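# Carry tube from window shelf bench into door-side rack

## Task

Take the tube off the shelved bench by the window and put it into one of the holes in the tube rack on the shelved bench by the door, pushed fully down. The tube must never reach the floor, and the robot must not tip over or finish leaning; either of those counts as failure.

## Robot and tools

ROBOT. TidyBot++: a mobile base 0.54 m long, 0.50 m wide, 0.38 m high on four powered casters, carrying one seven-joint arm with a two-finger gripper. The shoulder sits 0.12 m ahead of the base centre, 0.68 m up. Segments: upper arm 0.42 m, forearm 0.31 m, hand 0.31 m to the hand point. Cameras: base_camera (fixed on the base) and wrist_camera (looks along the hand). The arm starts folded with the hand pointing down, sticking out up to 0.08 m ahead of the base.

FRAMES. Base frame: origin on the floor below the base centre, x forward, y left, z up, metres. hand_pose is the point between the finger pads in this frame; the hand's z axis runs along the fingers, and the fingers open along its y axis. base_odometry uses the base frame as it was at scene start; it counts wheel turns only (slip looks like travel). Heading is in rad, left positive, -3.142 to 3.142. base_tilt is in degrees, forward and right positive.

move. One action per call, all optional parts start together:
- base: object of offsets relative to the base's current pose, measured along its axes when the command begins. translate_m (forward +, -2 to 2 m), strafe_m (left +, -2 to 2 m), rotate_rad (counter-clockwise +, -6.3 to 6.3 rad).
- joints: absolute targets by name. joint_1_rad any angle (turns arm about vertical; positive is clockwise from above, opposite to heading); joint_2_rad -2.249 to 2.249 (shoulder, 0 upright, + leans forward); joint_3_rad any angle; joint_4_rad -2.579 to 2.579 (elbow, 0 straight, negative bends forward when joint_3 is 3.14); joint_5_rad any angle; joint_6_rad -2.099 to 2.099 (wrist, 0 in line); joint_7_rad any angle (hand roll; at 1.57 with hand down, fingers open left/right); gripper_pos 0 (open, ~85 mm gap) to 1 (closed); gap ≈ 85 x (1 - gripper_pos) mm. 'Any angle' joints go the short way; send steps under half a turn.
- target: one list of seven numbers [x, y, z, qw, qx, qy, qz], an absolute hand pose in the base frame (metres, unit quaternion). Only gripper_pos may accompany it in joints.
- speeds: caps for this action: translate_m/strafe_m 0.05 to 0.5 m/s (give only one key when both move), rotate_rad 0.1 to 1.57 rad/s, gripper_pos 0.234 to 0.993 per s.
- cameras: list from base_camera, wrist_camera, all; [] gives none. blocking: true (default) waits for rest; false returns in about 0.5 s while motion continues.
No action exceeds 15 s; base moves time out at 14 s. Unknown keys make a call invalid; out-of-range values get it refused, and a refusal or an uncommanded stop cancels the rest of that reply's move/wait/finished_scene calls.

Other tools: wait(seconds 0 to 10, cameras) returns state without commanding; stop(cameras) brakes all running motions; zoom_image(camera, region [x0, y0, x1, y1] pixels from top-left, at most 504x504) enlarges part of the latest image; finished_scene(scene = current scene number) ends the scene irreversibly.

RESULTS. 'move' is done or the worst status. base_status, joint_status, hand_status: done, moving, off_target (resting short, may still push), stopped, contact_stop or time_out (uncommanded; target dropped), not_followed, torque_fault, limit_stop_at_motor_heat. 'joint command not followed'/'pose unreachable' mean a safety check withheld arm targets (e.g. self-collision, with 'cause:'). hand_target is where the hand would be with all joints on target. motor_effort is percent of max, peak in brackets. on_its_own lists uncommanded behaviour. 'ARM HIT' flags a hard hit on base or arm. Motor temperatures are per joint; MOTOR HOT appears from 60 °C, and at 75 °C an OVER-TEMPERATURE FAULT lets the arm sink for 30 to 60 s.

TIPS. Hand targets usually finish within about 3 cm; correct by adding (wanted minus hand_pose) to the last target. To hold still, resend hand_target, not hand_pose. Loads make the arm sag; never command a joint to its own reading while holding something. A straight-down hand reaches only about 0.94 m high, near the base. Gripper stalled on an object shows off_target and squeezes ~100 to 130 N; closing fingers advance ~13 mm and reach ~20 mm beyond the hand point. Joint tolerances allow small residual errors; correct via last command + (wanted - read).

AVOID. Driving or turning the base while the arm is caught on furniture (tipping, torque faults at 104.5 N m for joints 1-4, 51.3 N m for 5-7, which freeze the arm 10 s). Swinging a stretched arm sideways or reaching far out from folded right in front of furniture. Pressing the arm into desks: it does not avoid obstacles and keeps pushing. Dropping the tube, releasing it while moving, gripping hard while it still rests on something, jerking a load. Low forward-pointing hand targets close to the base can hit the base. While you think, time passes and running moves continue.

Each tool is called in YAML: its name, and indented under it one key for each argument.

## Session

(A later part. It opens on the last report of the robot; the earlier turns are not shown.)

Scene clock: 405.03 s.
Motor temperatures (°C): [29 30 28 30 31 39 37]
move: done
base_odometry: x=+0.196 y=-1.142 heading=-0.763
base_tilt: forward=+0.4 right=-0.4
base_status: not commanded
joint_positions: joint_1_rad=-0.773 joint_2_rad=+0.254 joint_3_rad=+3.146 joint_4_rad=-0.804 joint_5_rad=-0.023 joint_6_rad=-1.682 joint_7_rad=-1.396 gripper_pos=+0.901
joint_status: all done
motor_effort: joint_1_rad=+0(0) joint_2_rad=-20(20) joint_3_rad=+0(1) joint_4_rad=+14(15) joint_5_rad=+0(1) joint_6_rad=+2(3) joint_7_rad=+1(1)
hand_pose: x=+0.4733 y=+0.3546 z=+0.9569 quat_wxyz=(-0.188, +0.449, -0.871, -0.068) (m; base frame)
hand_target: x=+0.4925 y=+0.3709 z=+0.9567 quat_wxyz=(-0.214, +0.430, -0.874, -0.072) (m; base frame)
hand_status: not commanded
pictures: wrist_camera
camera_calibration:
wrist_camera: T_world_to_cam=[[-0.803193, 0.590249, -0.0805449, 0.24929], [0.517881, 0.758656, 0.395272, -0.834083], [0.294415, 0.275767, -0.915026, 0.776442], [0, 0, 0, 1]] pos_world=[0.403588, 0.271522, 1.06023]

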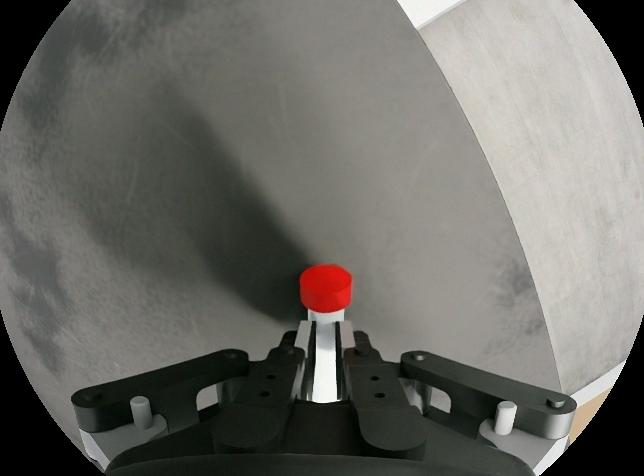

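move:
  joints: {"gripper_pos": 0.72}
  speeds: {"gripper_pos": 0.4}
  cameras: []

move:
  joints: {"joint_2_rad": 0.225, "joint_4_rad": -0.862, "joint_6_rad": -1.586}
  cameras: ["wrist_camera"]

zoom_image:
  camera: "wrist_camera"
  region: [200, 240, 450, 420]

Scene clock: 414.73 s.
Motor temperatures (°C): [29 30 28 30 31 39 37]
move: done
base_odometry: x=+0.196 y=-1.142 heading=-0.763
base_tilt: forward=+0.3 right=-0.4
base_status: not commanded
joint_positions: joint_1_rad=-0.773 joint_2_rad=+0.254 joint_3_rad=+3.146 joint_4_rad=-0.804 joint_5_rad=-0.023 joint_6_rad=-1.682 joint_7_rad=-1.396 gripper_pos=+0.718
joint_status: all done
motor_effort: joint_1_rad=+0(0) joint_2_rad=-22(22) joint_3_rad=+0(1) joint_4_rad=+15(15) joint_5_rad=+0(0) joint_6_rad=+3(4) joint_7_rad=+1(2)
hand_pose: x=+0.4733 y=+0.3546 z=+0.9569 quat_wxyz=(-0.188, +0.449, -0.871, -0.068) (m; base frame)
hand_target: x=+0.4925 y=+0.3709 z=+0.9567 quat_wxyz=(-0.214, +0.430, -0.874, -0.072) (m; base frame)
hand_status: not commanded
pictures: none
No camera images: "cameras" was empty.

Scene clock: 415.50 s.
Motor temperatures (°C): [29 30 28 30 31 39 37]
move: done
base_odometry: x=+0.196 y=-1.142 heading=-0.763
base_tilt: forward=+0.3 right=-0.4
base_status: not commanded
joint_positions: joint_1_rad=-0.773 joint_2_rad=+0.240 joint_3_rad=+3.146 joint_4_rad=-0.848 joint_5_rad=-0.023 joint_6_rad=-1.664 joint_7_rad=-1.396 gripper_pos=+0.718
joint_status: all done
motor_effort: joint_1_rad=+0(0) joint_2_rad=-21(22) joint_3_rad=+0(1) joint_4_rad=+15(16) joint_5_rad=+0(1) joint_6_rad=+4(5) joint_7_rad=+1(1)
hand_pose: x=+0.4701 y=+0.3514 z=+0.9488 quat_wxyz=(-0.182, +0.449, -0.872, -0.067) (m; base frame)
hand_target: x=+0.4828 y=+0.3613 z=+0.9604 quat_wxyz=(-0.220, +0.429, -0.873, -0.074) (m; base frame)
hand_status: not commanded
pictures: wrist_camera
camera_calibration:
wrist_camera: T_world_to_cam=[[-0.803628, 0.589951, -0.078363, 0.246137], [0.521468, 0.76148, 0.384992, -0.819711], [0.286798, 0.268526, -0.919587, 0.781294], [0, 0, 0, 1]] pos_world=[0.401182, 0.269187, 1.05334]

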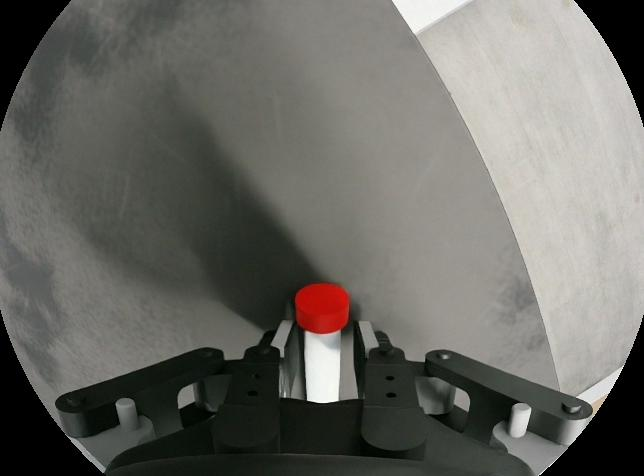

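Scaled by 2.016.

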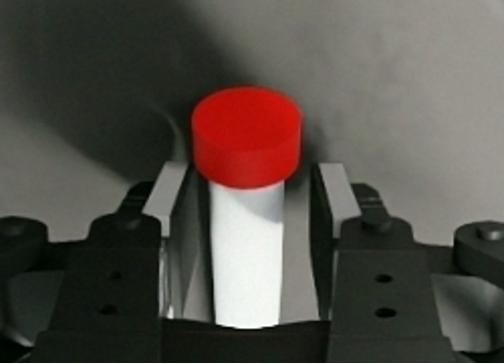

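move:
  joints: {"joint_2_rad": 0.279, "joint_4_rad": -0.824}
  cameras: ["wrist_camera"]

zoom_image:
  camera: "wrist_camera"
  region: [200, 240, 450, 420]

Scene clock: 431.23 s.
Motor temperatures (°C): [29 30 28 30 31 39 37]
move: done
base_odometry: x=+0.196 y=-1.142 heading=-0.763
base_tilt: forward=+0.3 right=-0.5
base_status: not commanded
joint_positions: joint_1_rad=-0.773 joint_2_rad=+0.261 joint_3_rad=+3.146 joint_4_rad=-0.828 joint_5_rad=-0.023 joint_6_rad=-1.663 joint_7_rad=-1.396 gripper_pos=+0.718
joint_status: all done
motor_effort: joint_1_rad=+0(0) joint_2_rad=-22(23) joint_3_rad=-1(1) joint_4_rad=+16(16) joint_5_rad=+0(1) joint_6_rad=+3(4) joint_7_rad=+1(1)
hand_pose: x=+0.4764 y=+0.3575 z=+0.9461 quat_wxyz=(-0.182, +0.449, -0.872, -0.067) (m; base frame)
hand_target: x=+0.4969 y=+0.3753 z=+0.9481 quat_wxyz=(-0.213, +0.430, -0.875, -0.071) (m; base frame)
hand_status: not commanded
pictures: wrist_camera
camera_calibration:
wrist_camera: T_world_to_cam=[[-0.803636, 0.589935, -0.0783998, 0.247406], [0.521525, 0.761574, 0.38473, -0.826418], [0.286673, 0.268295, -0.919694, 0.775592], [0, 0, 0, 1]] pos_world=[0.407481, 0.275337, 1.05065]

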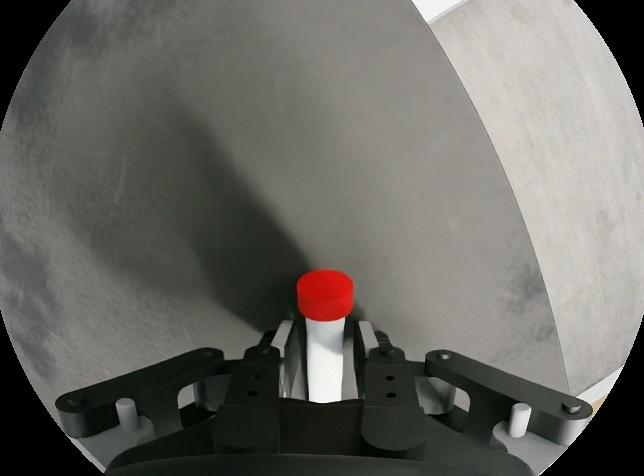

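Scaled by 2.016.

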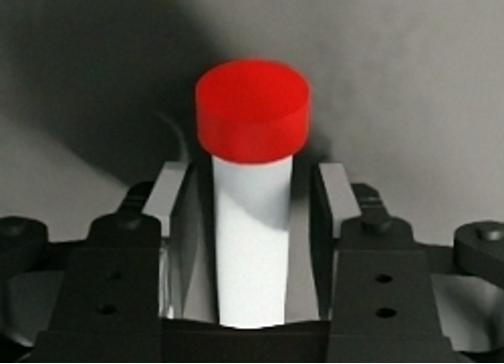

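move:
  joints: {"gripper_pos": 0.84}
  speeds: {"gripper_pos": 0.234}
  cameras: ["wrist_camera"]

zoom_image:
  camera: "wrist_camera"
  region: [200, 240, 450, 420]

Scene clock: 435.27 s.
Motor temperatures (°C): [29 30 28 30 31 39 37]
move: done
base_odometry: x=+0.196 y=-1.142 heading=-0.763
base_tilt: forward=+0.3 right=-0.4
base_status: not commanded
joint_positions: joint_1_rad=-0.773 joint_2_rad=+0.261 joint_3_rad=+3.146 joint_4_rad=-0.828 joint_5_rad=-0.023 joint_6_rad=-1.663 joint_7_rad=-1.396 gripper_pos=+0.829
joint_status: all done
motor_effort: joint_1_rad=+0(0) joint_2_rad=-19(22) joint_3_rad=+0(1) joint_4_rad=+14(16) joint_5_rad=+1(1) joint_6_rad=+3(4) joint_7_rad=+1(1)
hand_pose: x=+0.4764 y=+0.3576 z=+0.9461 quat_wxyz=(-0.182, +0.449, -0.872, -0.067) (m; base frame)
hand_target: x=+0.4969 y=+0.3753 z=+0.9481 quat_wxyz=(-0.213, +0.430, -0.875, -0.071) (m; base frame)
hand_status: not commanded
pictures: wrist_camera
camera_calibration:
wrist_camera: T_world_to_cam=[[-0.803592, 0.589994, -0.0784056, 0.24738], [0.521527, 0.761487, 0.384898, -0.826604], [0.286793, 0.268411, -0.919623, 0.775426], [0, 0, 0, 1]] pos_world=[0.407502, 0.275363, 1.05065]

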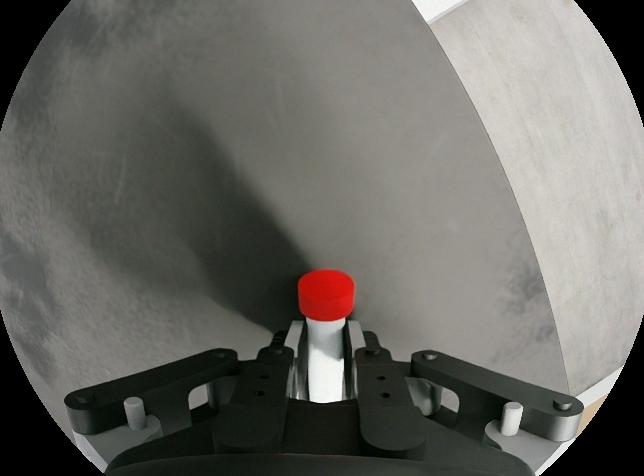

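Scaled by 2.016.

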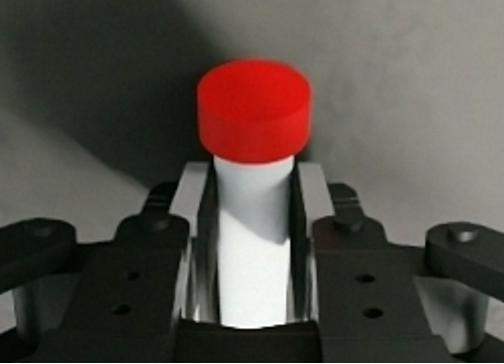

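move:
  joints: {"joint_4_rad": -0.70}
  cameras: ["wrist_camera"]

zoom_image:
  camera: "wrist_camera"
  region: [200, 240, 450, 420]

Scene clock: 448.23 s.
Motor temperatures (°C): [29 30 28 30 31 39 37]
move: done
base_odometry: x=+0.196 y=-1.142 heading=-0.763
base_tilt: forward=+0.4 right=-0.4
base_status: not commanded
joint_positions: joint_1_rad=-0.773 joint_2_rad=+0.264 joint_3_rad=+3.146 joint_4_rad=-0.708 joint_5_rad=-0.023 joint_6_rad=-1.662 joint_7_rad=-1.396 gripper_pos=+0.835
joint_status: all done
motor_effort: joint_1_rad=+0(0) joint_2_rad=-21(24) joint_3_rad=+0(1) joint_4_rad=+16(16) joint_5_rad=+0(1) joint_6_rad=+4(5) joint_7_rad=+1(1)
hand_pose: x=+0.4872 y=+0.3681 z=+0.9933 quat_wxyz=(-0.237, +0.443, -0.860, -0.083) (m; base frame)
hand_target: x=+0.5068 y=+0.3850 z=+1.0007 quat_wxyz=(-0.270, +0.423, -0.861, -0.090) (m; base frame)
hand_status: not commanded
pictures: wrist_camera
camera_calibration:
wrist_camera: T_world_to_cam=[[-0.796215, 0.597089, -0.0976017, 0.266413], [0.484402, 0.72579, 0.488451, -0.930063], [0.362487, 0.341633, -0.867116, 0.696897], [0, 0, 0, 1]] pos_world=[0.41003, 0.277875, 1.08458]

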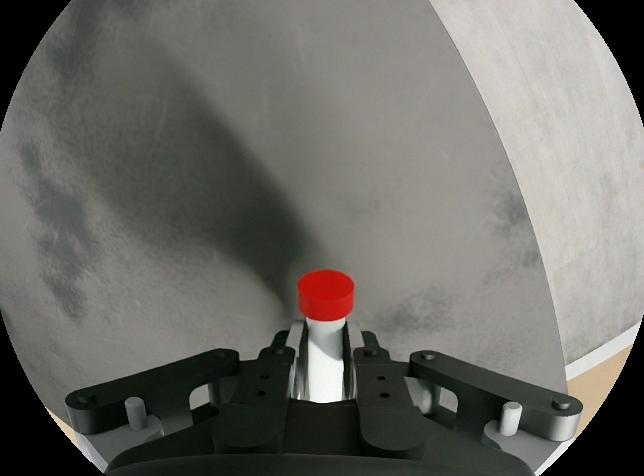

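Scaled by 2.016.

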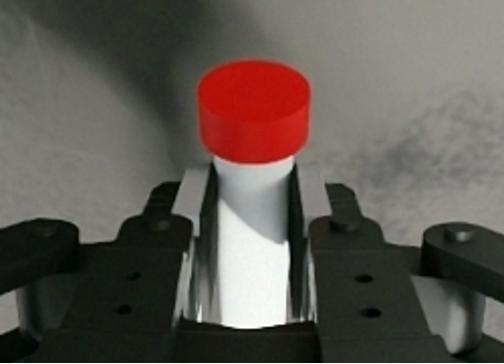

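move:
  joints: {"gripper_pos": 0.86, "joint_4_rad": -0.66}
  speeds: {"gripper_pos": 0.234}
  cameras: []

move:
  base: {"translate_m": -0.6}
  cameras: ["wrist_camera"]

Scene clock: 475.10 s.
Motor temperatures (°C): [29 30 28 30 31 39 37]
move: done
base_odometry: x=+0.196 y=-1.142 heading=-0.763
base_tilt: forward=+0.3 right=-0.4
base_status: not commanded
joint_positions: joint_1_rad=-0.773 joint_2_rad=+0.264 joint_3_rad=+3.146 joint_4_rad=-0.667 joint_5_rad=-0.023 joint_6_rad=-1.662 joint_7_rad=-1.396 gripper_pos=+0.843
joint_status: all done
motor_effort: joint_1_rad=+0(0) joint_2_rad=-21(22) joint_3_rad=+0(1) joint_4_rad=+15(17) joint_5_rad=+0(1) joint_6_rad=+4(5) joint_7_rad=+1(1)
hand_pose: x=+0.4898 y=+0.3706 z=+1.0102 quat_wxyz=(-0.256, +0.441, -0.855, -0.089) (m; base frame)
hand_target: x=+0.5090 y=+0.3872 z=+1.0180 quat_wxyz=(-0.288, +0.420, -0.855, -0.096) (m; base frame)
hand_status: not commanded
pictures: none
No camera images: "cameras" was empty.

Scene clock: 477.33 s.
Motor temperatures (°C): [29 30 28 30 31 39 37]
move: done
base_odometry: x=-0.238 y=-0.727 heading=-0.762
base_tilt: forward=+0.3 right=-0.4
base_status: done
joint_positions: joint_1_rad=-0.780 joint_2_rad=+0.266 joint_3_rad=+3.144 joint_4_rad=-0.667 joint_5_rad=-0.023 joint_6_rad=-1.660 joint_7_rad=-1.396 gripper_pos=+0.843
joint_status: not commanded
motor_effort: joint_1_rad=+0(2) joint_2_rad=-21(25) joint_3_rad=+0(1) joint_4_rad=+14(16) joint_5_rad=+0(1) joint_6_rad=+4(6) joint_7_rad=+1(1)
hand_pose: x=+0.4871 y=+0.3752 z=+1.0093 quat_wxyz=(-0.255, +0.445, -0.853, -0.090) (m; base frame)
hand_target: x=+0.5090 y=+0.3872 z=+1.0180 quat_wxyz=(-0.288, +0.420, -0.855, -0.096) (m; base frame)
hand_status: not commanded
pictures: wrist_camera
camera_calibration:
wrist_camera: T_world_to_cam=[[-0.799432, 0.591825, -0.103211, 0.272881], [0.462642, 0.716083, 0.522673, -0.963263], [0.383238, 0.370092, -0.846263, 0.666526], [0, 0, 0, 1]] pos_world=[0.408358, 0.281603, 1.09569]

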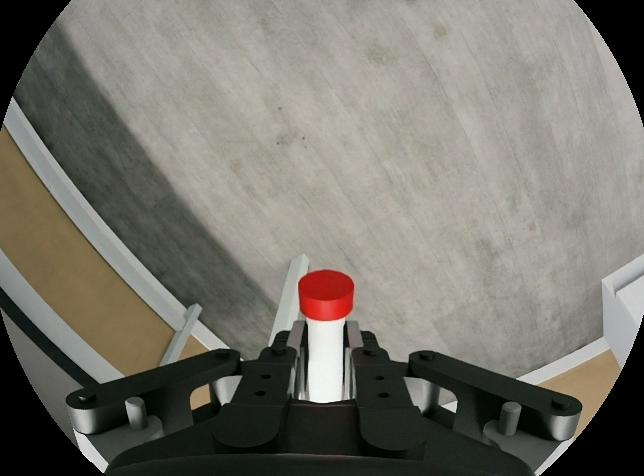

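move:
  base: {"translate_m": -1.41, "strafe_m": 0.689}
  joints: {"joint_1_rad": 0.0, "joint_2_rad": -0.173, "joint_3_rad": 3.14, "joint_4_rad": -1.338, "joint_5_rad": 0.0, "joint_6_rad": -0.71, "joint_7_rad": 1.64}
  cameras: ["wrist_camera"]

move:
  base: {"rotate_rad": 3.142}
  cameras: ["wrist_camera"]

Scene clock: 495.20 s.
Motor temperatures (°C): [29 30 28 30 31 39 37]
move: done
base_odometry: x=-0.782 y=+0.745 heading=-0.762
base_tilt: forward=+0.3 right=-0.4
base_status: done
joint_positions: joint_1_rad=-0.010 joint_2_rad=-0.169 joint_3_rad=+3.144 joint_4_rad=-1.317 joint_5_rad=-0.023 joint_6_rad=-0.797 joint_7_rad=+1.597 gripper_pos=+0.843
joint_status: all done
motor_effort: joint_1_rad=+0(2) joint_2_rad=-11(24) joint_3_rad=+0(2) joint_4_rad=+18(20) joint_5_rad=+0(1) joint_6_rad=+9(10) joint_7_rad=+1(2)
hand_pose: x=+0.6248 y=+0.0103 z=+1.1117 quat_wxyz=(-0.006, +0.826, +0.012, +0.563) (m; base frame)
hand_target: x=+0.6324 y=+0.0023 z=+1.1271 quat_wxyz=(+0.020, +0.806, +0.029, +0.591) (m; base frame)
hand_status: not commanded
pictures: wrist_camera
camera_calibration:
wrist_camera: T_world_to_cam=[[0.0579922, -0.998317, 0.000560812, -0.0252495], [-0.37262, -0.0221667, -0.927719, 1.32272], [0.92617, 0.0535915, -0.373279, -0.0262755], [0, 0, 0, 1]] pos_world=[0.518673, 0.00552151, 1.21732]

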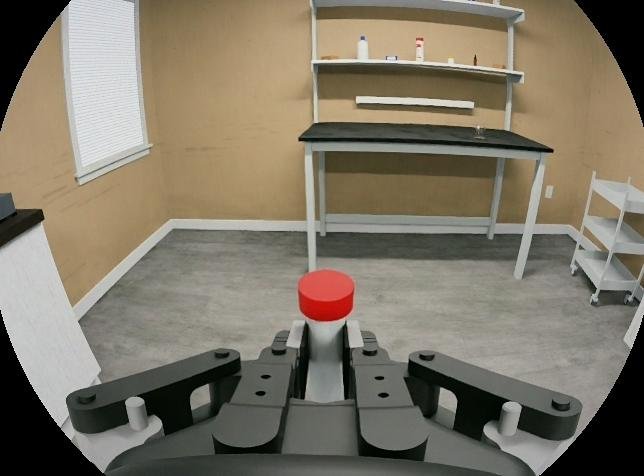

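Scene clock: 498.53 s.
Motor temperatures (°C): [29 30 28 30 31 39 37]
move: done
base_odometry: x=-0.782 y=+0.745 heading=+2.379
base_tilt: forward=+0.3 right=-0.4
base_status: done
joint_positions: joint_1_rad=-0.004 joint_2_rad=-0.169 joint_3_rad=+3.141 joint_4_rad=-1.318 joint_5_rad=-0.023 joint_6_rad=-0.793 joint_7_rad=+1.598 gripper_pos=+0.843
joint_status: not commanded
motor_effort: joint_1_rad=+0(2) joint_2_rad=-11(14) joint_3_rad=+0(2) joint_4_rad=+18(20) joint_5_rad=+0(1) joint_6_rad=+8(9) joint_7_rad=+1(1)
hand_pose: x=+0.6252 y=+0.0092 z=+1.1124 quat_wxyz=(-0.005, +0.825, +0.012, +0.564) (m; base frame)
hand_target: x=+0.6324 y=+0.0023 z=+1.1271 quat_wxyz=(+0.020, +0.806, +0.029, +0.591) (m; base frame)
hand_status: not commanded
pictures: wrist_camera
camera_calibration:
wrist_camera: T_world_to_cam=[[0.055672, -0.998447, 0.00195083, -0.0264543], [-0.370003, -0.0224455, -0.92876, 1.32295], [0.927361, 0.0509841, -0.370678, -0.0299688], [0, 0, 0, 1]] pos_world=[0.51876, 0.004809, 1.21765]

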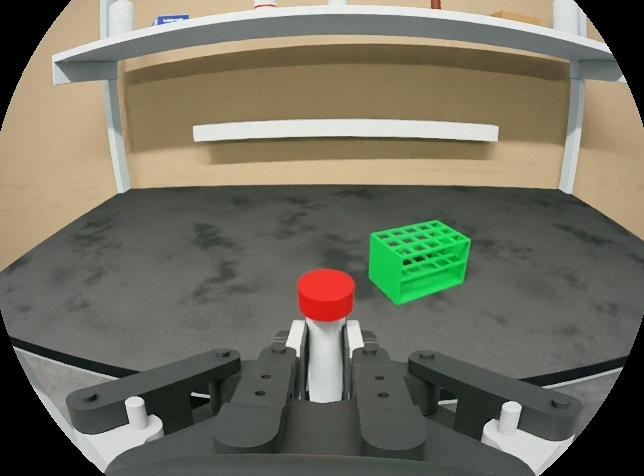

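Excellent view. Zoom on the rack.

zoom_image:
  camera: "wrist_camera"
  region: [350, 200, 490, 320]

Scaled by 3.600.

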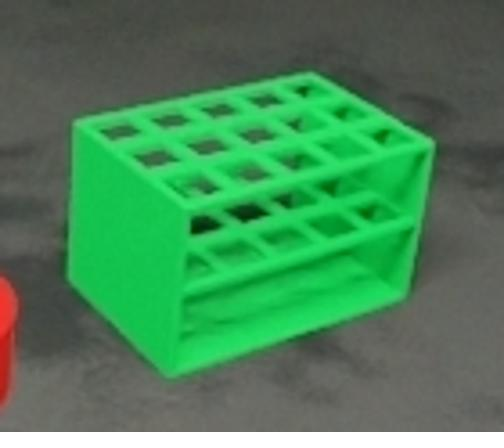

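move:
  base: {"translate_m": 0.15, "strafe_m": -0.097}
  cameras: ["wrist_camera"]

zoom_image:
  camera: "wrist_camera"
  region: [260, 220, 440, 350]

Scene clock: 556.83 s.
Motor temperatures (°C): [29 30 28 30 31 39 37]
move: done
base_odometry: x=-0.824 y=+0.919 heading=+2.380
base_tilt: forward=+0.3 right=-0.4
base_status: done
joint_positions: joint_1_rad=-0.004 joint_2_rad=-0.168 joint_3_rad=+3.141 joint_4_rad=-1.319 joint_5_rad=-0.023 joint_6_rad=-0.792 joint_7_rad=+1.598 gripper_pos=+0.843
joint_status: not commanded
motor_effort: joint_1_rad=+0(1) joint_2_rad=-12(14) joint_3_rad=+0(2) joint_4_rad=+18(20) joint_5_rad=+0(1) joint_6_rad=+8(9) joint_7_rad=+1(1)
hand_pose: x=+0.6258 y=+0.0088 z=+1.1115 quat_wxyz=(-0.005, +0.826, +0.011, +0.564) (m; base frame)
hand_target: x=+0.6324 y=+0.0023 z=+1.1271 quat_wxyz=(+0.020, +0.806, +0.029, +0.591) (m; base frame)
hand_status: not commanded
pictures: wrist_camera
camera_calibration:
wrist_camera: T_world_to_cam=[[0.0550223, -0.998483, 0.00199221, -0.0265052], [-0.371131, -0.0223037, -0.928313, 1.32254], [0.926949, 0.0503385, -0.371795, -0.029302], [0, 0, 0, 1]] pos_world=[0.519456, 0.00450767, 1.21689]

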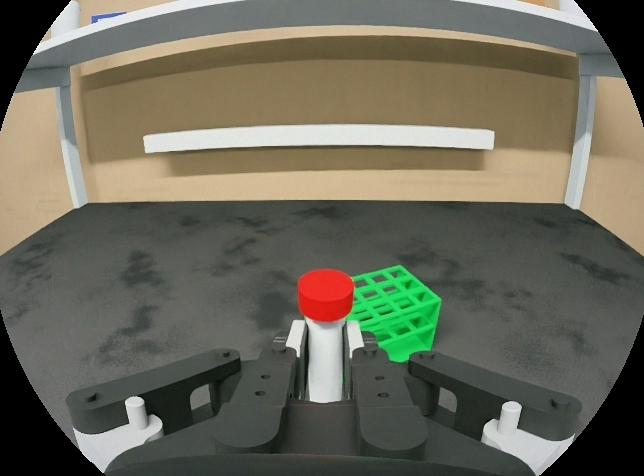

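Scaled by 2.800.

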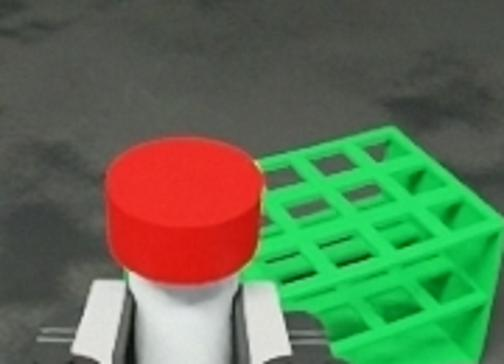

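move:
  joints: {"joint_1_rad": 0.0, "joint_2_rad": -0.09, "joint_4_rad": -1.08, "joint_6_rad": -1.055}
  cameras: ["wrist_camera"]

zoom_image:
  camera: "wrist_camera"
  region: [260, 220, 440, 350]

Scene clock: 609.80 s.
Motor temperatures (°C): [29 29 28 30 31 39 37]
move: done
base_odometry: x=-0.824 y=+0.919 heading=+2.380
base_tilt: forward=+0.3 right=-0.4
base_status: not commanded
joint_positions: joint_1_rad=-0.004 joint_2_rad=-0.111 joint_3_rad=+3.141 joint_4_rad=-1.092 joint_5_rad=-0.023 joint_6_rad=-0.963 joint_7_rad=+1.599 gripper_pos=+0.843
joint_status: all done
motor_effort: joint_1_rad=+0(1) joint_2_rad=-12(13) joint_3_rad=+0(0) joint_4_rad=+17(21) joint_5_rad=+0(0) joint_6_rad=+9(10) joint_7_rad=+1(1)
hand_pose: x=+0.6232 y=+0.0096 z=+1.1617 quat_wxyz=(-0.005, +0.826, +0.013, +0.564) (m; base frame)
hand_target: x=+0.6209 y=+0.0022 z=+1.1312 quat_wxyz=(+0.018, +0.853, +0.030, +0.521) (m; base frame)
hand_status: not commanded
pictures: wrist_camera
camera_calibration:
wrist_camera: T_world_to_cam=[[0.0584798, -0.998281, 0.00394323, -0.0301312], [-0.371289, -0.0254166, -0.928169, 1.36813], [0.926674, 0.0528151, -0.372137, -0.00772924], [0, 0, 0, 1]] pos_world=[0.516896, 0.00510207, 1.2671]

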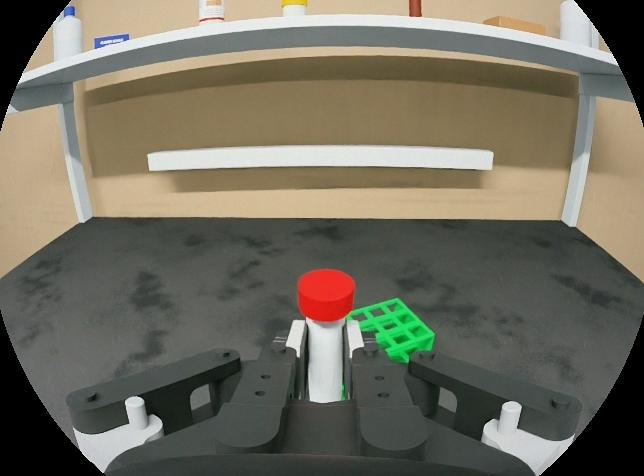

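Scaled by 2.800.

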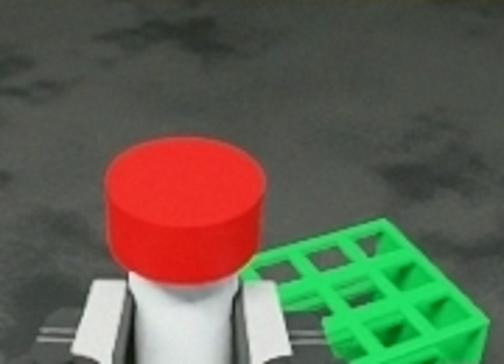

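move:
  base: {"translate_m": 0.136, "strafe_m": -0.007}
  speeds: {"translate_m": 0.2}
  cameras: ["wrist_camera"]

zoom_image:
  camera: "wrist_camera"
  region: [240, 230, 430, 410]

Scene clock: 640.80 s.
Motor temperatures (°C): [29 29 28 30 31 39 37]
move: done
base_odometry: x=-0.917 y=+1.018 heading=+2.380
base_tilt: forward=+0.3 right=-0.4
base_status: done
joint_positions: joint_1_rad=-0.004 joint_2_rad=-0.092 joint_3_rad=+3.141 joint_4_rad=-1.089 joint_5_rad=-0.023 joint_6_rad=-0.966 joint_7_rad=+1.599 gripper_pos=+0.843
joint_status: not commanded
motor_effort: joint_1_rad=+0(1) joint_2_rad=-13(16) joint_3_rad=+0(1) joint_4_rad=+18(19) joint_5_rad=+0(1) joint_6_rad=+8(10) joint_7_rad=+1(2)
hand_pose: x=+0.6320 y=+0.0096 z=+1.1523 quat_wxyz=(-0.005, +0.831, +0.013, +0.556) (m; base frame)
hand_target: x=+0.6209 y=+0.0022 z=+1.1312 quat_wxyz=(+0.018, +0.853, +0.030, +0.521) (m; base frame)
hand_status: not commanded
pictures: wrist_camera
camera_calibration:
wrist_camera: T_world_to_cam=[[0.058596, -0.998277, 0.00295492, -0.0295124], [-0.389633, -0.0255954, -0.920614, 1.36561], [0.919104, 0.052793, -0.390462, 0.00651289], [0, 0, 0, 1]] pos_world=[0.527831, 0.00514801, 1.25983]

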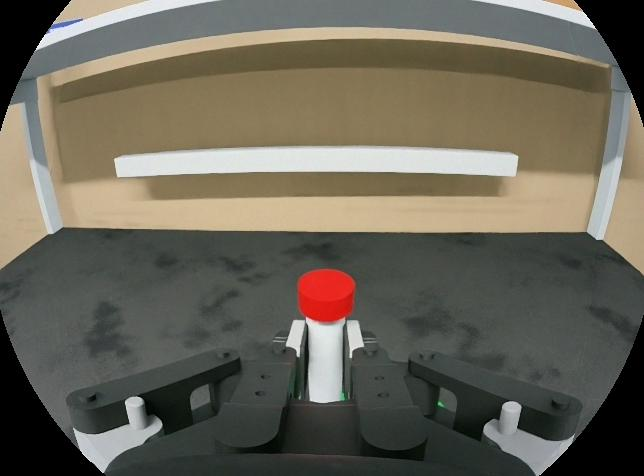

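Scaled by 2.653.

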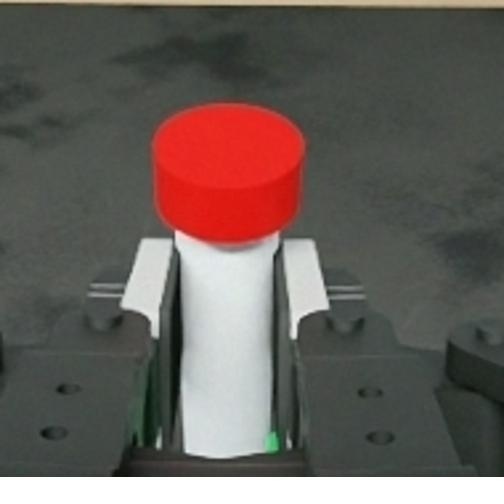

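move:
  joints: {"joint_2_rad": -0.178, "joint_4_rad": -1.312, "joint_6_rad": -0.757}
  cameras: ["wrist_camera"]

zoom_image:
  camera: "wrist_camera"
  region: [240, 230, 430, 410]

Scene clock: 652.47 s.
Motor temperatures (°C): [29 29 28 30 31 39 37]
move: done
base_odometry: x=-0.917 y=+1.018 heading=+2.380
base_tilt: forward=+0.3 right=-0.4
base_status: not commanded
joint_positions: joint_1_rad=-0.004 joint_2_rad=-0.159 joint_3_rad=+3.141 joint_4_rad=-1.291 joint_5_rad=-0.023 joint_6_rad=-0.842 joint_7_rad=+1.599 gripper_pos=+0.843
joint_status: all done
motor_effort: joint_1_rad=+0(0) joint_2_rad=-12(13) joint_3_rad=+0(0) joint_4_rad=+19(20) joint_5_rad=+1(1) joint_6_rad=+8(10) joint_7_rad=+1(1)
hand_pose: x=+0.6233 y=+0.0090 z=+1.1084 quat_wxyz=(-0.005, +0.834, +0.012, +0.551) (m; base frame)
hand_target: x=+0.6248 y=+0.0023 z=+1.1309 quat_wxyz=(+0.020, +0.810, +0.029, +0.585) (m; base frame)
hand_status: not commanded
pictures: wrist_camera
camera_calibration:
wrist_camera: T_world_to_cam=[[0.0561647, -0.998421, 0.0010923, -0.0258617], [-0.39995, -0.023501, -0.916236, 1.32332], [0.914815, 0.0510233, -0.400638, 0.0114048], [0, 0, 0, 1]] pos_world=[0.520282, 0.00469665, 1.21707]

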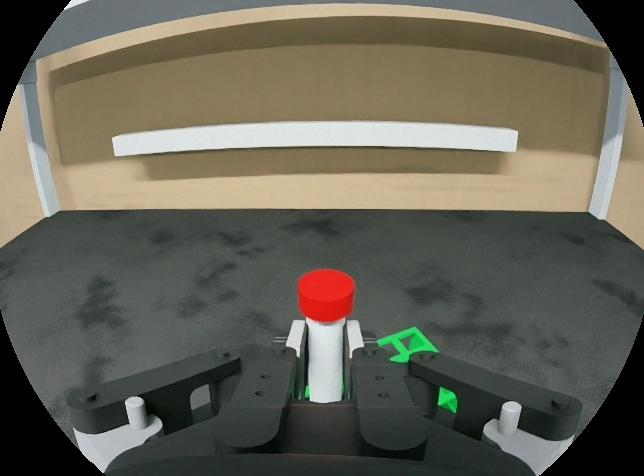

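Scaled by 2.653.

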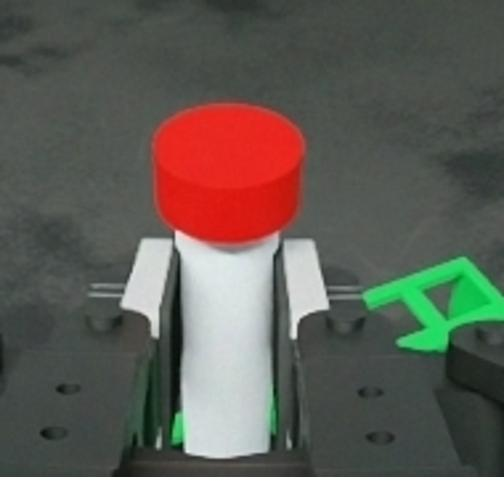

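zoom_image:
  camera: "wrist_camera"
  region: [285, 340, 365, 410]

Scaled by 6.300.

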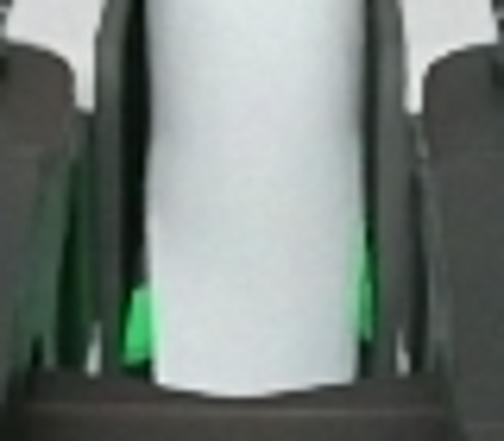

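move:
  cameras: ["wrist_camera"]

Scene clock: 693.50 s.
Motor temperatures (°C): [29 29 28 30 31 39 37]
base_odometry: x=-0.917 y=+1.018 heading=+2.380
base_tilt: forward=+0.4 right=-0.4
base_status: not commanded
joint_positions: joint_1_rad=-0.004 joint_2_rad=-0.159 joint_3_rad=+3.141 joint_4_rad=-1.291 joint_5_rad=-0.023 joint_6_rad=-0.842 joint_7_rad=+1.599 gripper_pos=+0.843
joint_status: all done
motor_effort: joint_1_rad=+0(0) joint_2_rad=-12(13) joint_3_rad=+0(0) joint_4_rad=+18(20) joint_5_rad=+1(1) joint_6_rad=+8(10) joint_7_rad=+1(1)
hand_pose: x=+0.6233 y=+0.0090 z=+1.1085 quat_wxyz=(-0.005, +0.834, +0.012, +0.551) (m; base frame)
hand_target: x=+0.6248 y=+0.0023 z=+1.1309 quat_wxyz=(+0.020, +0.810, +0.029, +0.585) (m; base frame)
hand_status: not commanded
pictures: wrist_camera
camera_calibration:
wrist_camera: T_world_to_cam=[[0.0561594, -0.998421, 0.00110558, -0.0258733], [-0.399673, -0.0234956, -0.916357, 1.32336], [0.914936, 0.0510202, -0.400361, 0.0110788], [0, 0, 0, 1]] pos_world=[0.520229, 0.00469556, 1.21714]

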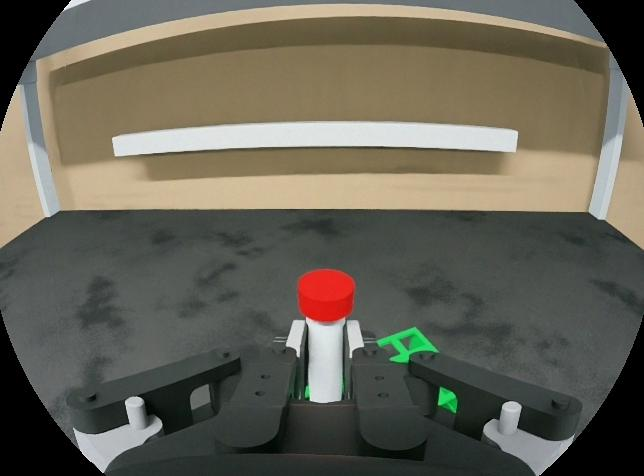

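zoom_image:
  camera: "wrist_camera"
  region: [290, 320, 370, 410]

zoom_image:
  camera: "wrist_camera"
  region: [370, 310, 470, 420]

Scaled by 5.600.

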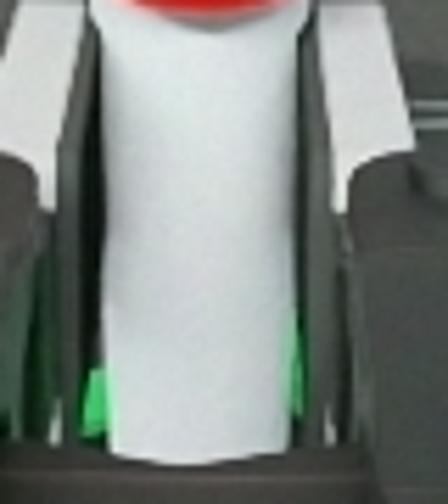

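Scaled by 4.582.

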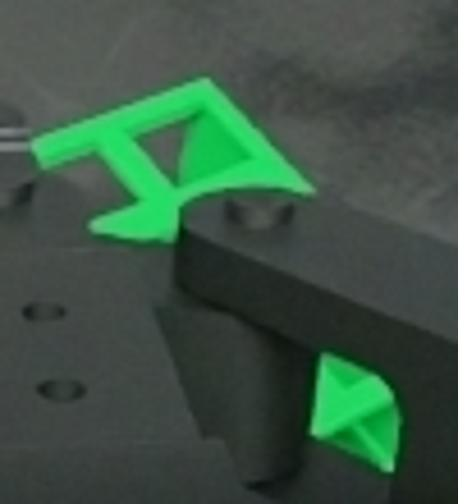

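move:
  joints: {"joint_2_rad": -0.45}
  cameras: []

move:
  joints: {"joint_1_rad": -0.13, "joint_4_rad": -1.43, "joint_6_rad": -0.92}
  cameras: ["wrist_camera"]

Scene clock: 795.50 s.
Motor temperatures (°C): [29 29 28 30 31 39 37]
move: done
base_odometry: x=-0.917 y=+1.018 heading=+2.380
base_tilt: forward=+0.3 right=-0.4
base_status: not commanded
joint_positions: joint_1_rad=-0.004 joint_2_rad=-0.454 joint_3_rad=+3.141 joint_4_rad=-1.296 joint_5_rad=-0.023 joint_6_rad=-0.841 joint_7_rad=+1.599 gripper_pos=+0.843
joint_status: all done
motor_effort: joint_1_rad=+0(0) joint_2_rad=-1(14) joint_3_rad=+0(0) joint_4_rad=+17(20) joint_5_rad=+0(0) joint_6_rad=+8(10) joint_7_rad=+1(1)
hand_pose: x=+0.4782 y=+0.0084 z=+1.2344 quat_wxyz=(-0.004, +0.745, +0.012, +0.666) (m; base frame)
hand_target: x=+0.4856 y=+0.0023 z=+1.2503 quat_wxyz=(+0.024, +0.723, +0.026, +0.689) (m; base frame)
hand_status: not commanded
pictures: none
No camera images: "cameras" was empty.

Scene clock: 796.50 s.
Motor temperatures (°C): [29 29 28 30 31 39 37]
move: done
base_odometry: x=-0.917 y=+1.018 heading=+2.380
base_tilt: forward=+0.3 right=-0.4
base_status: not commanded
joint_positions: joint_1_rad=-0.118 joint_2_rad=-0.453 joint_3_rad=+3.141 joint_4_rad=-1.416 joint_5_rad=-0.023 joint_6_rad=-0.861 joint_7_rad=+1.599 gripper_pos=+0.843
joint_status: all done
motor_effort: joint_1_rad=+1(2) joint_2_rad=-1(3) joint_3_rad=+0(1) joint_4_rad=+17(19) joint_5_rad=+0(1) joint_6_rad=+9(10) joint_7_rad=+1(2)
hand_pose: x=+0.4909 y=+0.0513 z=+1.1619 quat_wxyz=(-0.039, +0.788, +0.057, +0.611) (m; base frame)
hand_target: x=+0.4882 y=+0.0505 z=+1.1351 quat_wxyz=(-0.018, +0.809, +0.082, +0.581) (m; base frame)
hand_status: not commanded
pictures: wrist_camera
camera_calibration:
wrist_camera: T_world_to_cam=[[0.169118, -0.985552, 0.0092918, -0.0419368], [-0.253186, -0.0525534, -0.965989, 1.30762], [0.952521, 0.161014, -0.258416, -0.0376553], [0, 0, 0, 1]] pos_world=[0.374031, 0.0334522, 1.25381]

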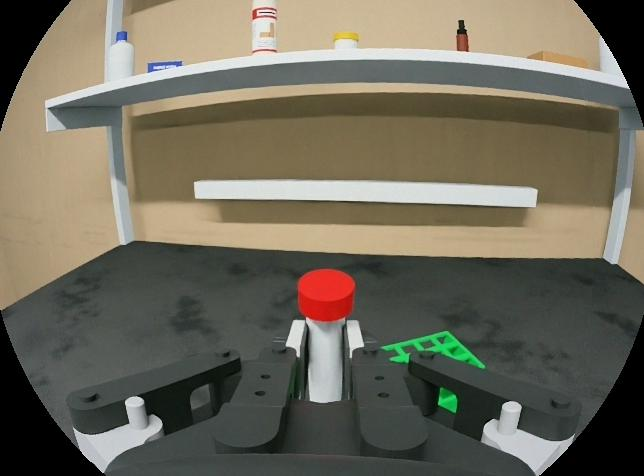

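move:
  joints: {"joint_1_rad": -0.16, "joint_6_rad": -1.065}
  cameras: ["wrist_camera"]

Scene clock: 799.40 s.
Motor temperatures (°C): [29 29 28 30 31 39 37]
move: done
base_odometry: x=-0.917 y=+1.018 heading=+2.380
base_tilt: forward=+0.4 right=-0.4
base_status: not commanded
joint_positions: joint_1_rad=-0.151 joint_2_rad=-0.453 joint_3_rad=+3.141 joint_4_rad=-1.420 joint_5_rad=-0.023 joint_6_rad=-0.996 joint_7_rad=+1.599 gripper_pos=+0.843
joint_status: all done
motor_effort: joint_1_rad=+0(1) joint_2_rad=-1(3) joint_3_rad=+0(1) joint_4_rad=+17(18) joint_5_rad=+0(1) joint_6_rad=+8(10) joint_7_rad=+0(1)
hand_pose: x=+0.4762 y=+0.0619 z=+1.1199 quat_wxyz=(-0.046, +0.828, +0.075, +0.554) (m; base frame)
hand_target: x=+0.4691 y=+0.0587 z=+1.0936 quat_wxyz=(-0.024, +0.848, +0.098, +0.521) (m; base frame)
hand_status: not commanded
pictures: wrist_camera
camera_calibration:
wrist_camera: T_world_to_cam=[[0.204308, -0.9789, 0.00369509, -0.039473], [-0.380669, -0.0829267, -0.920986, 1.27605], [0.901859, 0.186758, -0.389579, 0.133272], [0, 0, 0, 1]] pos_world=[0.373626, 0.0422893, 1.22729]

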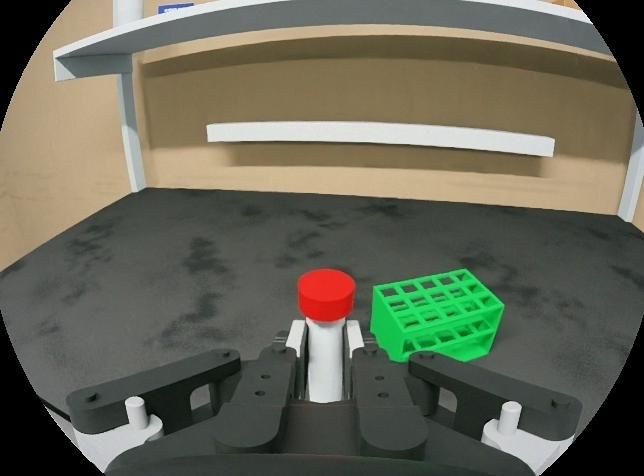

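zoom_image:
  camera: "wrist_camera"
  region: [360, 255, 520, 375]

Scaled by 3.150.

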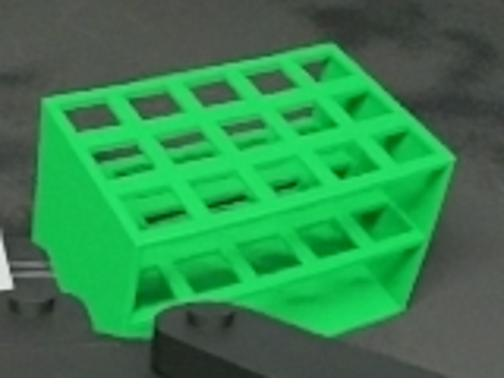

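move:
  joints: {"joint_1_rad": 0.005, "joint_4_rad": -1.2, "joint_6_rad": -0.80}
  cameras: []

move:
  joints: {"joint_2_rad": -0.11}
  cameras: ["wrist_camera"]

Scene clock: 861.70 s.
Motor temperatures (°C): [29 29 28 30 31 39 37]
move: done
base_odometry: x=-0.917 y=+1.018 heading=+2.380
base_tilt: forward=+0.3 right=-0.4
base_status: not commanded
joint_positions: joint_1_rad=-0.008 joint_2_rad=-0.453 joint_3_rad=+3.141 joint_4_rad=-1.206 joint_5_rad=-0.023 joint_6_rad=-0.879 joint_7_rad=+1.599 gripper_pos=+0.843
joint_status: all done
motor_effort: joint_1_rad=+0(1) joint_2_rad=+0(3) joint_3_rad=+0(1) joint_4_rad=+16(19) joint_5_rad=+0(1) joint_6_rad=+10(10) joint_7_rad=+1(1)
hand_pose: x=+0.4605 y=+0.0100 z=+1.2705 quat_wxyz=(-0.005, +0.728, +0.014, +0.685) (m; base frame)
hand_target: x=+0.4615 y=+0.0006 z=+1.2972 quat_wxyz=(+0.026, +0.699, +0.023, +0.714) (m; base frame)
hand_status: not commanded
pictures: none
No camera images: "cameras" was empty.

Scene clock: 863.30 s.
Motor temperatures (°C): [29 29 28 30 31 39 37]
move: done
base_odometry: x=-0.917 y=+1.018 heading=+2.380
base_tilt: forward=+0.3 right=-0.4
base_status: not commanded
joint_positions: joint_1_rad=-0.008 joint_2_rad=-0.108 joint_3_rad=+3.141 joint_4_rad=-1.203 joint_5_rad=-0.023 joint_6_rad=-0.879 joint_7_rad=+1.599 gripper_pos=+0.843
joint_status: all done
motor_effort: joint_1_rad=+0(1) joint_2_rad=-14(16) joint_3_rad=+0(1) joint_4_rad=+18(20) joint_5_rad=+0(1) joint_6_rad=+8(10) joint_7_rad=+1(1)
hand_pose: x=+0.6393 y=+0.0115 z=+1.1221 quat_wxyz=(-0.006, +0.834, +0.014, +0.551) (m; base frame)
hand_target: x=+0.6471 y=-0.0004 z=+1.1477 quat_wxyz=(+0.021, +0.810, +0.027, +0.585) (m; base frame)
hand_status: not commanded
pictures: wrist_camera
camera_calibration:
wrist_camera: T_world_to_cam=[[0.0612562, -0.998121, 0.00157999, -0.0281187], [-0.399235, -0.0259524, -0.916481, 1.34218], [0.9148, 0.0555094, -0.400075, 0.00139071], [0, 0, 0, 1]] pos_world=[0.536294, 0.00668967, 1.23068]

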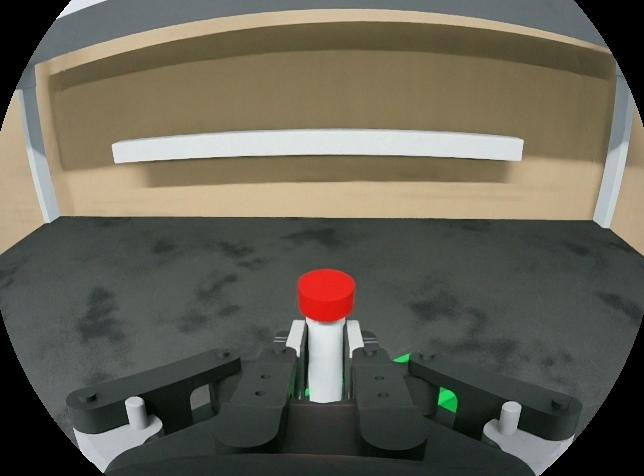

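move:
  joints: {"joint_2_rad": -0.158, "joint_4_rad": -1.306, "joint_6_rad": -0.74}
  cameras: ["wrist_camera"]

zoom_image:
  camera: "wrist_camera"
  region: [290, 320, 370, 410]

Scene clock: 870.07 s.
Motor temperatures (°C): [29 29 28 30 31 39 37]
move: done
base_odometry: x=-0.917 y=+1.018 heading=+2.380
base_tilt: forward=+0.3 right=-0.4
base_status: not commanded
joint_positions: joint_1_rad=-0.008 joint_2_rad=-0.139 joint_3_rad=+3.141 joint_4_rad=-1.288 joint_5_rad=-0.023 joint_6_rad=-0.828 joint_7_rad=+1.599 gripper_pos=+0.843
joint_status: all done
motor_effort: joint_1_rad=+0(1) joint_2_rad=-12(14) joint_3_rad=+0(0) joint_4_rad=+19(19) joint_5_rad=+0(1) joint_6_rad=+8(10) joint_7_rad=+1(1)
hand_pose: x=+0.6334 y=+0.0112 z=+1.1044 quat_wxyz=(-0.006, +0.835, +0.014, +0.550) (m; base frame)
hand_target: x=+0.6352 y=-0.0003 z=+1.1292 quat_wxyz=(+0.021, +0.809, +0.027, +0.586) (m; base frame)
hand_status: not commanded
pictures: wrist_camera
camera_calibration:
wrist_camera: T_world_to_cam=[[0.0602009, -0.998186, 0.000960262, -0.0266604], [-0.401549, -0.0250983, -0.915494, 1.32401], [0.913857, 0.054728, -0.402331, 0.00290248], [0, 0, 0, 1]] pos_world=[0.530609, 0.00645959, 1.21332]

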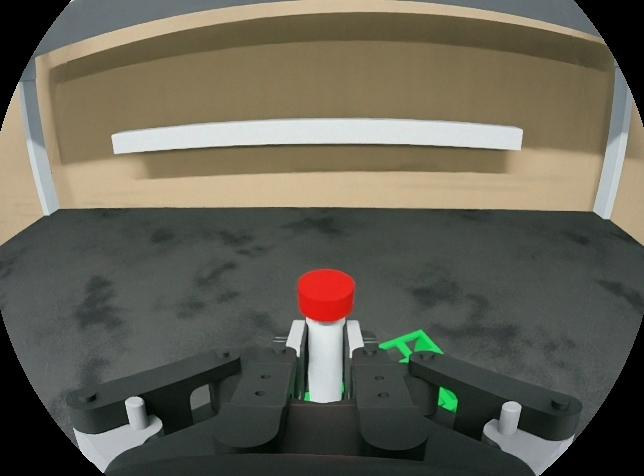

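Scaled by 5.600.

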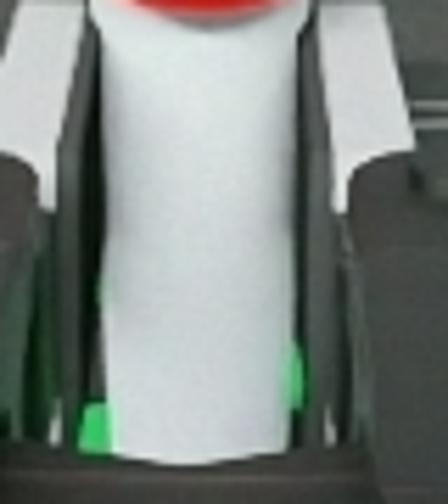

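move:
  joints: {"joint_2_rad": -0.183, "joint_4_rad": -1.377, "joint_6_rad": -0.676}
  cameras: ["wrist_camera"]

zoom_image:
  camera: "wrist_camera"
  region: [290, 260, 370, 410]

Scene clock: 879.77 s.
Motor temperatures (°C): [29 29 28 30 31 39 37]
move: done
base_odometry: x=-0.917 y=+1.018 heading=+2.380
base_tilt: forward=+0.3 right=-0.4
base_status: not commanded
joint_positions: joint_1_rad=-0.008 joint_2_rad=-0.164 joint_3_rad=+3.141 joint_4_rad=-1.358 joint_5_rad=-0.023 joint_6_rad=-0.762 joint_7_rad=+1.599 gripper_pos=+0.843
joint_status: all done
motor_effort: joint_1_rad=+0(0) joint_2_rad=-12(13) joint_3_rad=+0(0) joint_4_rad=+18(20) joint_5_rad=+0(1) joint_6_rad=+8(9) joint_7_rad=+1(1)
hand_pose: x=+0.6310 y=+0.0109 z=+1.0954 quat_wxyz=(-0.006, +0.829, +0.013, +0.558) (m; base frame)
hand_target: x=+0.6322 y=-0.0003 z=+1.1194 quat_wxyz=(+0.022, +0.804, +0.027, +0.593) (m; base frame)
hand_status: not commanded
pictures: wrist_camera
camera_calibration:
wrist_camera: T_world_to_cam=[[0.0588328, -0.998267, 0.00145303, -0.0265231], [-0.383423, -0.0239408, -0.923263, 1.3118], [0.921697, 0.053761, -0.384167, -0.0233562], [0, 0, 0, 1]] pos_world=[0.526063, 0.00618417, 1.20221]

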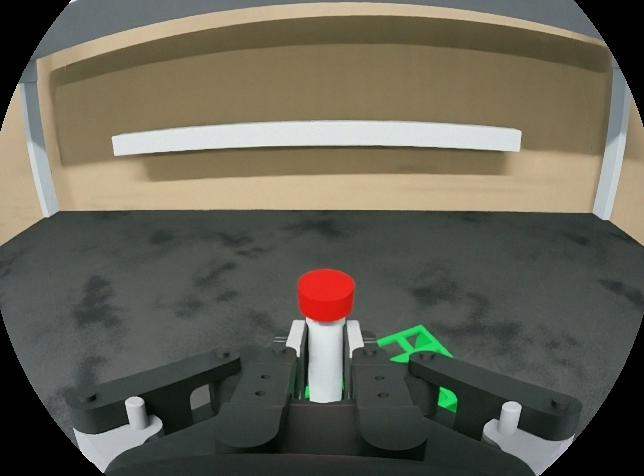

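Scaled by 3.360.

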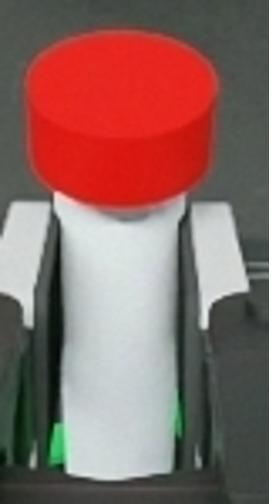

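move:
  joints: {"joint_2_rad": -0.196, "joint_4_rad": -1.441, "joint_6_rad": -0.629}
  cameras: ["wrist_camera"]

zoom_image:
  camera: "wrist_camera"
  region: [290, 260, 370, 410]

Scene clock: 889.00 s.
Motor temperatures (°C): [29 29 28 30 31 39 37]
move: done
base_odometry: x=-0.917 y=+1.018 heading=+2.380
base_tilt: forward=+0.4 right=-0.4
base_status: not commanded
joint_positions: joint_1_rad=-0.008 joint_2_rad=-0.178 joint_3_rad=+3.141 joint_4_rad=-1.422 joint_5_rad=-0.023 joint_6_rad=-0.715 joint_7_rad=+1.599 gripper_pos=+0.843
joint_status: all done
motor_effort: joint_1_rad=+0(0) joint_2_rad=-11(13) joint_3_rad=+0(0) joint_4_rad=+19(20) joint_5_rad=+0(1) joint_6_rad=+8(10) joint_7_rad=+1(2)
hand_pose: x=+0.6302 y=+0.0105 z=+1.0791 quat_wxyz=(-0.006, +0.830, +0.012, +0.557) (m; base frame)
hand_target: x=+0.6320 y=-0.0003 z=+1.1022 quat_wxyz=(+0.022, +0.805, +0.027, +0.592) (m; base frame)
hand_status: not commanded
pictures: wrist_camera
camera_calibration:
wrist_camera: T_world_to_cam=[[0.0576191, -0.998338, 0.000974816, -0.025532], [-0.385618, -0.0231565, -0.922368, 1.29686], [0.920858, 0.0527701, -0.386311, -0.0260631], [0, 0, 0, 1]] pos_world=[0.525562, 0.00591648, 1.18614]

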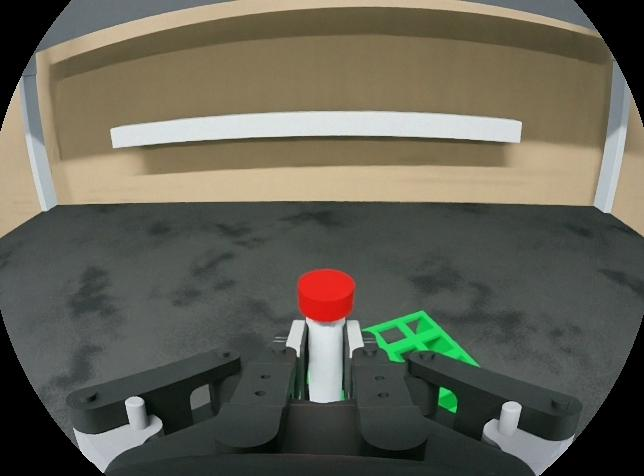

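Scaled by 3.360.

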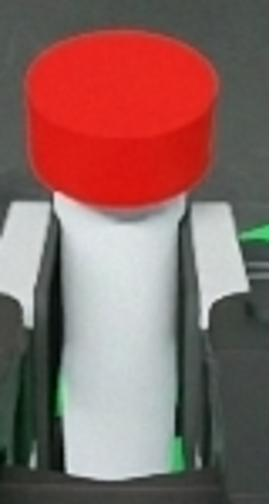

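move:
  joints: {"joint_2_rad": -0.210, "joint_4_rad": -1.519, "joint_6_rad": -0.565}
  cameras: ["wrist_camera"]

zoom_image:
  camera: "wrist_camera"
  region: [280, 260, 480, 410]

Scene clock: 894.00 s.
Motor temperatures (°C): [29 29 28 30 31 39 37]
move: done
base_odometry: x=-0.917 y=+1.018 heading=+2.380
base_tilt: forward=+0.3 right=-0.4
base_status: not commanded
joint_positions: joint_1_rad=-0.008 joint_2_rad=-0.193 joint_3_rad=+3.141 joint_4_rad=-1.500 joint_5_rad=-0.023 joint_6_rad=-0.651 joint_7_rad=+1.599 gripper_pos=+0.843
joint_status: all done
motor_effort: joint_1_rad=+0(0) joint_2_rad=-11(12) joint_3_rad=+0(0) joint_4_rad=+19(21) joint_5_rad=+0(1) joint_6_rad=+8(10) joint_7_rad=+1(1)
hand_pose: x=+0.6301 y=+0.0101 z=+1.0591 quat_wxyz=(-0.005, +0.830, +0.012, +0.558) (m; base frame)
hand_target: x=+0.6320 y=-0.0003 z=+1.0817 quat_wxyz=(+0.022, +0.805, +0.027, +0.592) (m; base frame)
hand_status: not commanded
pictures: wrist_camera
camera_calibration:
wrist_camera: T_world_to_cam=[[0.0561956, -0.99842, 0.000587617, -0.0245636], [-0.385118, -0.0222192, -0.9226, 1.27826], [0.921155, 0.0516198, -0.385758, -0.0343977], [0, 0, 0, 1]] pos_world=[0.525349, 0.0056528, 1.16607]

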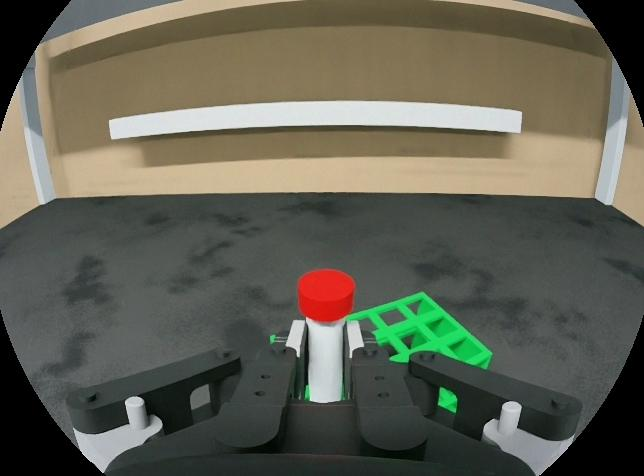

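Scaled by 2.520.

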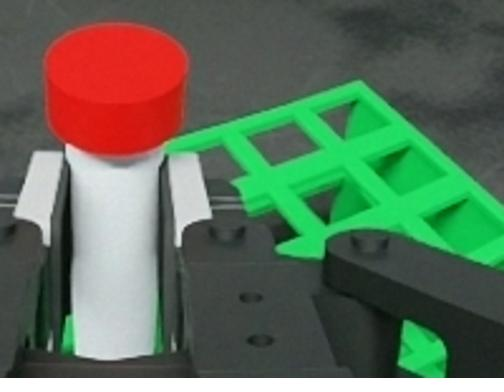

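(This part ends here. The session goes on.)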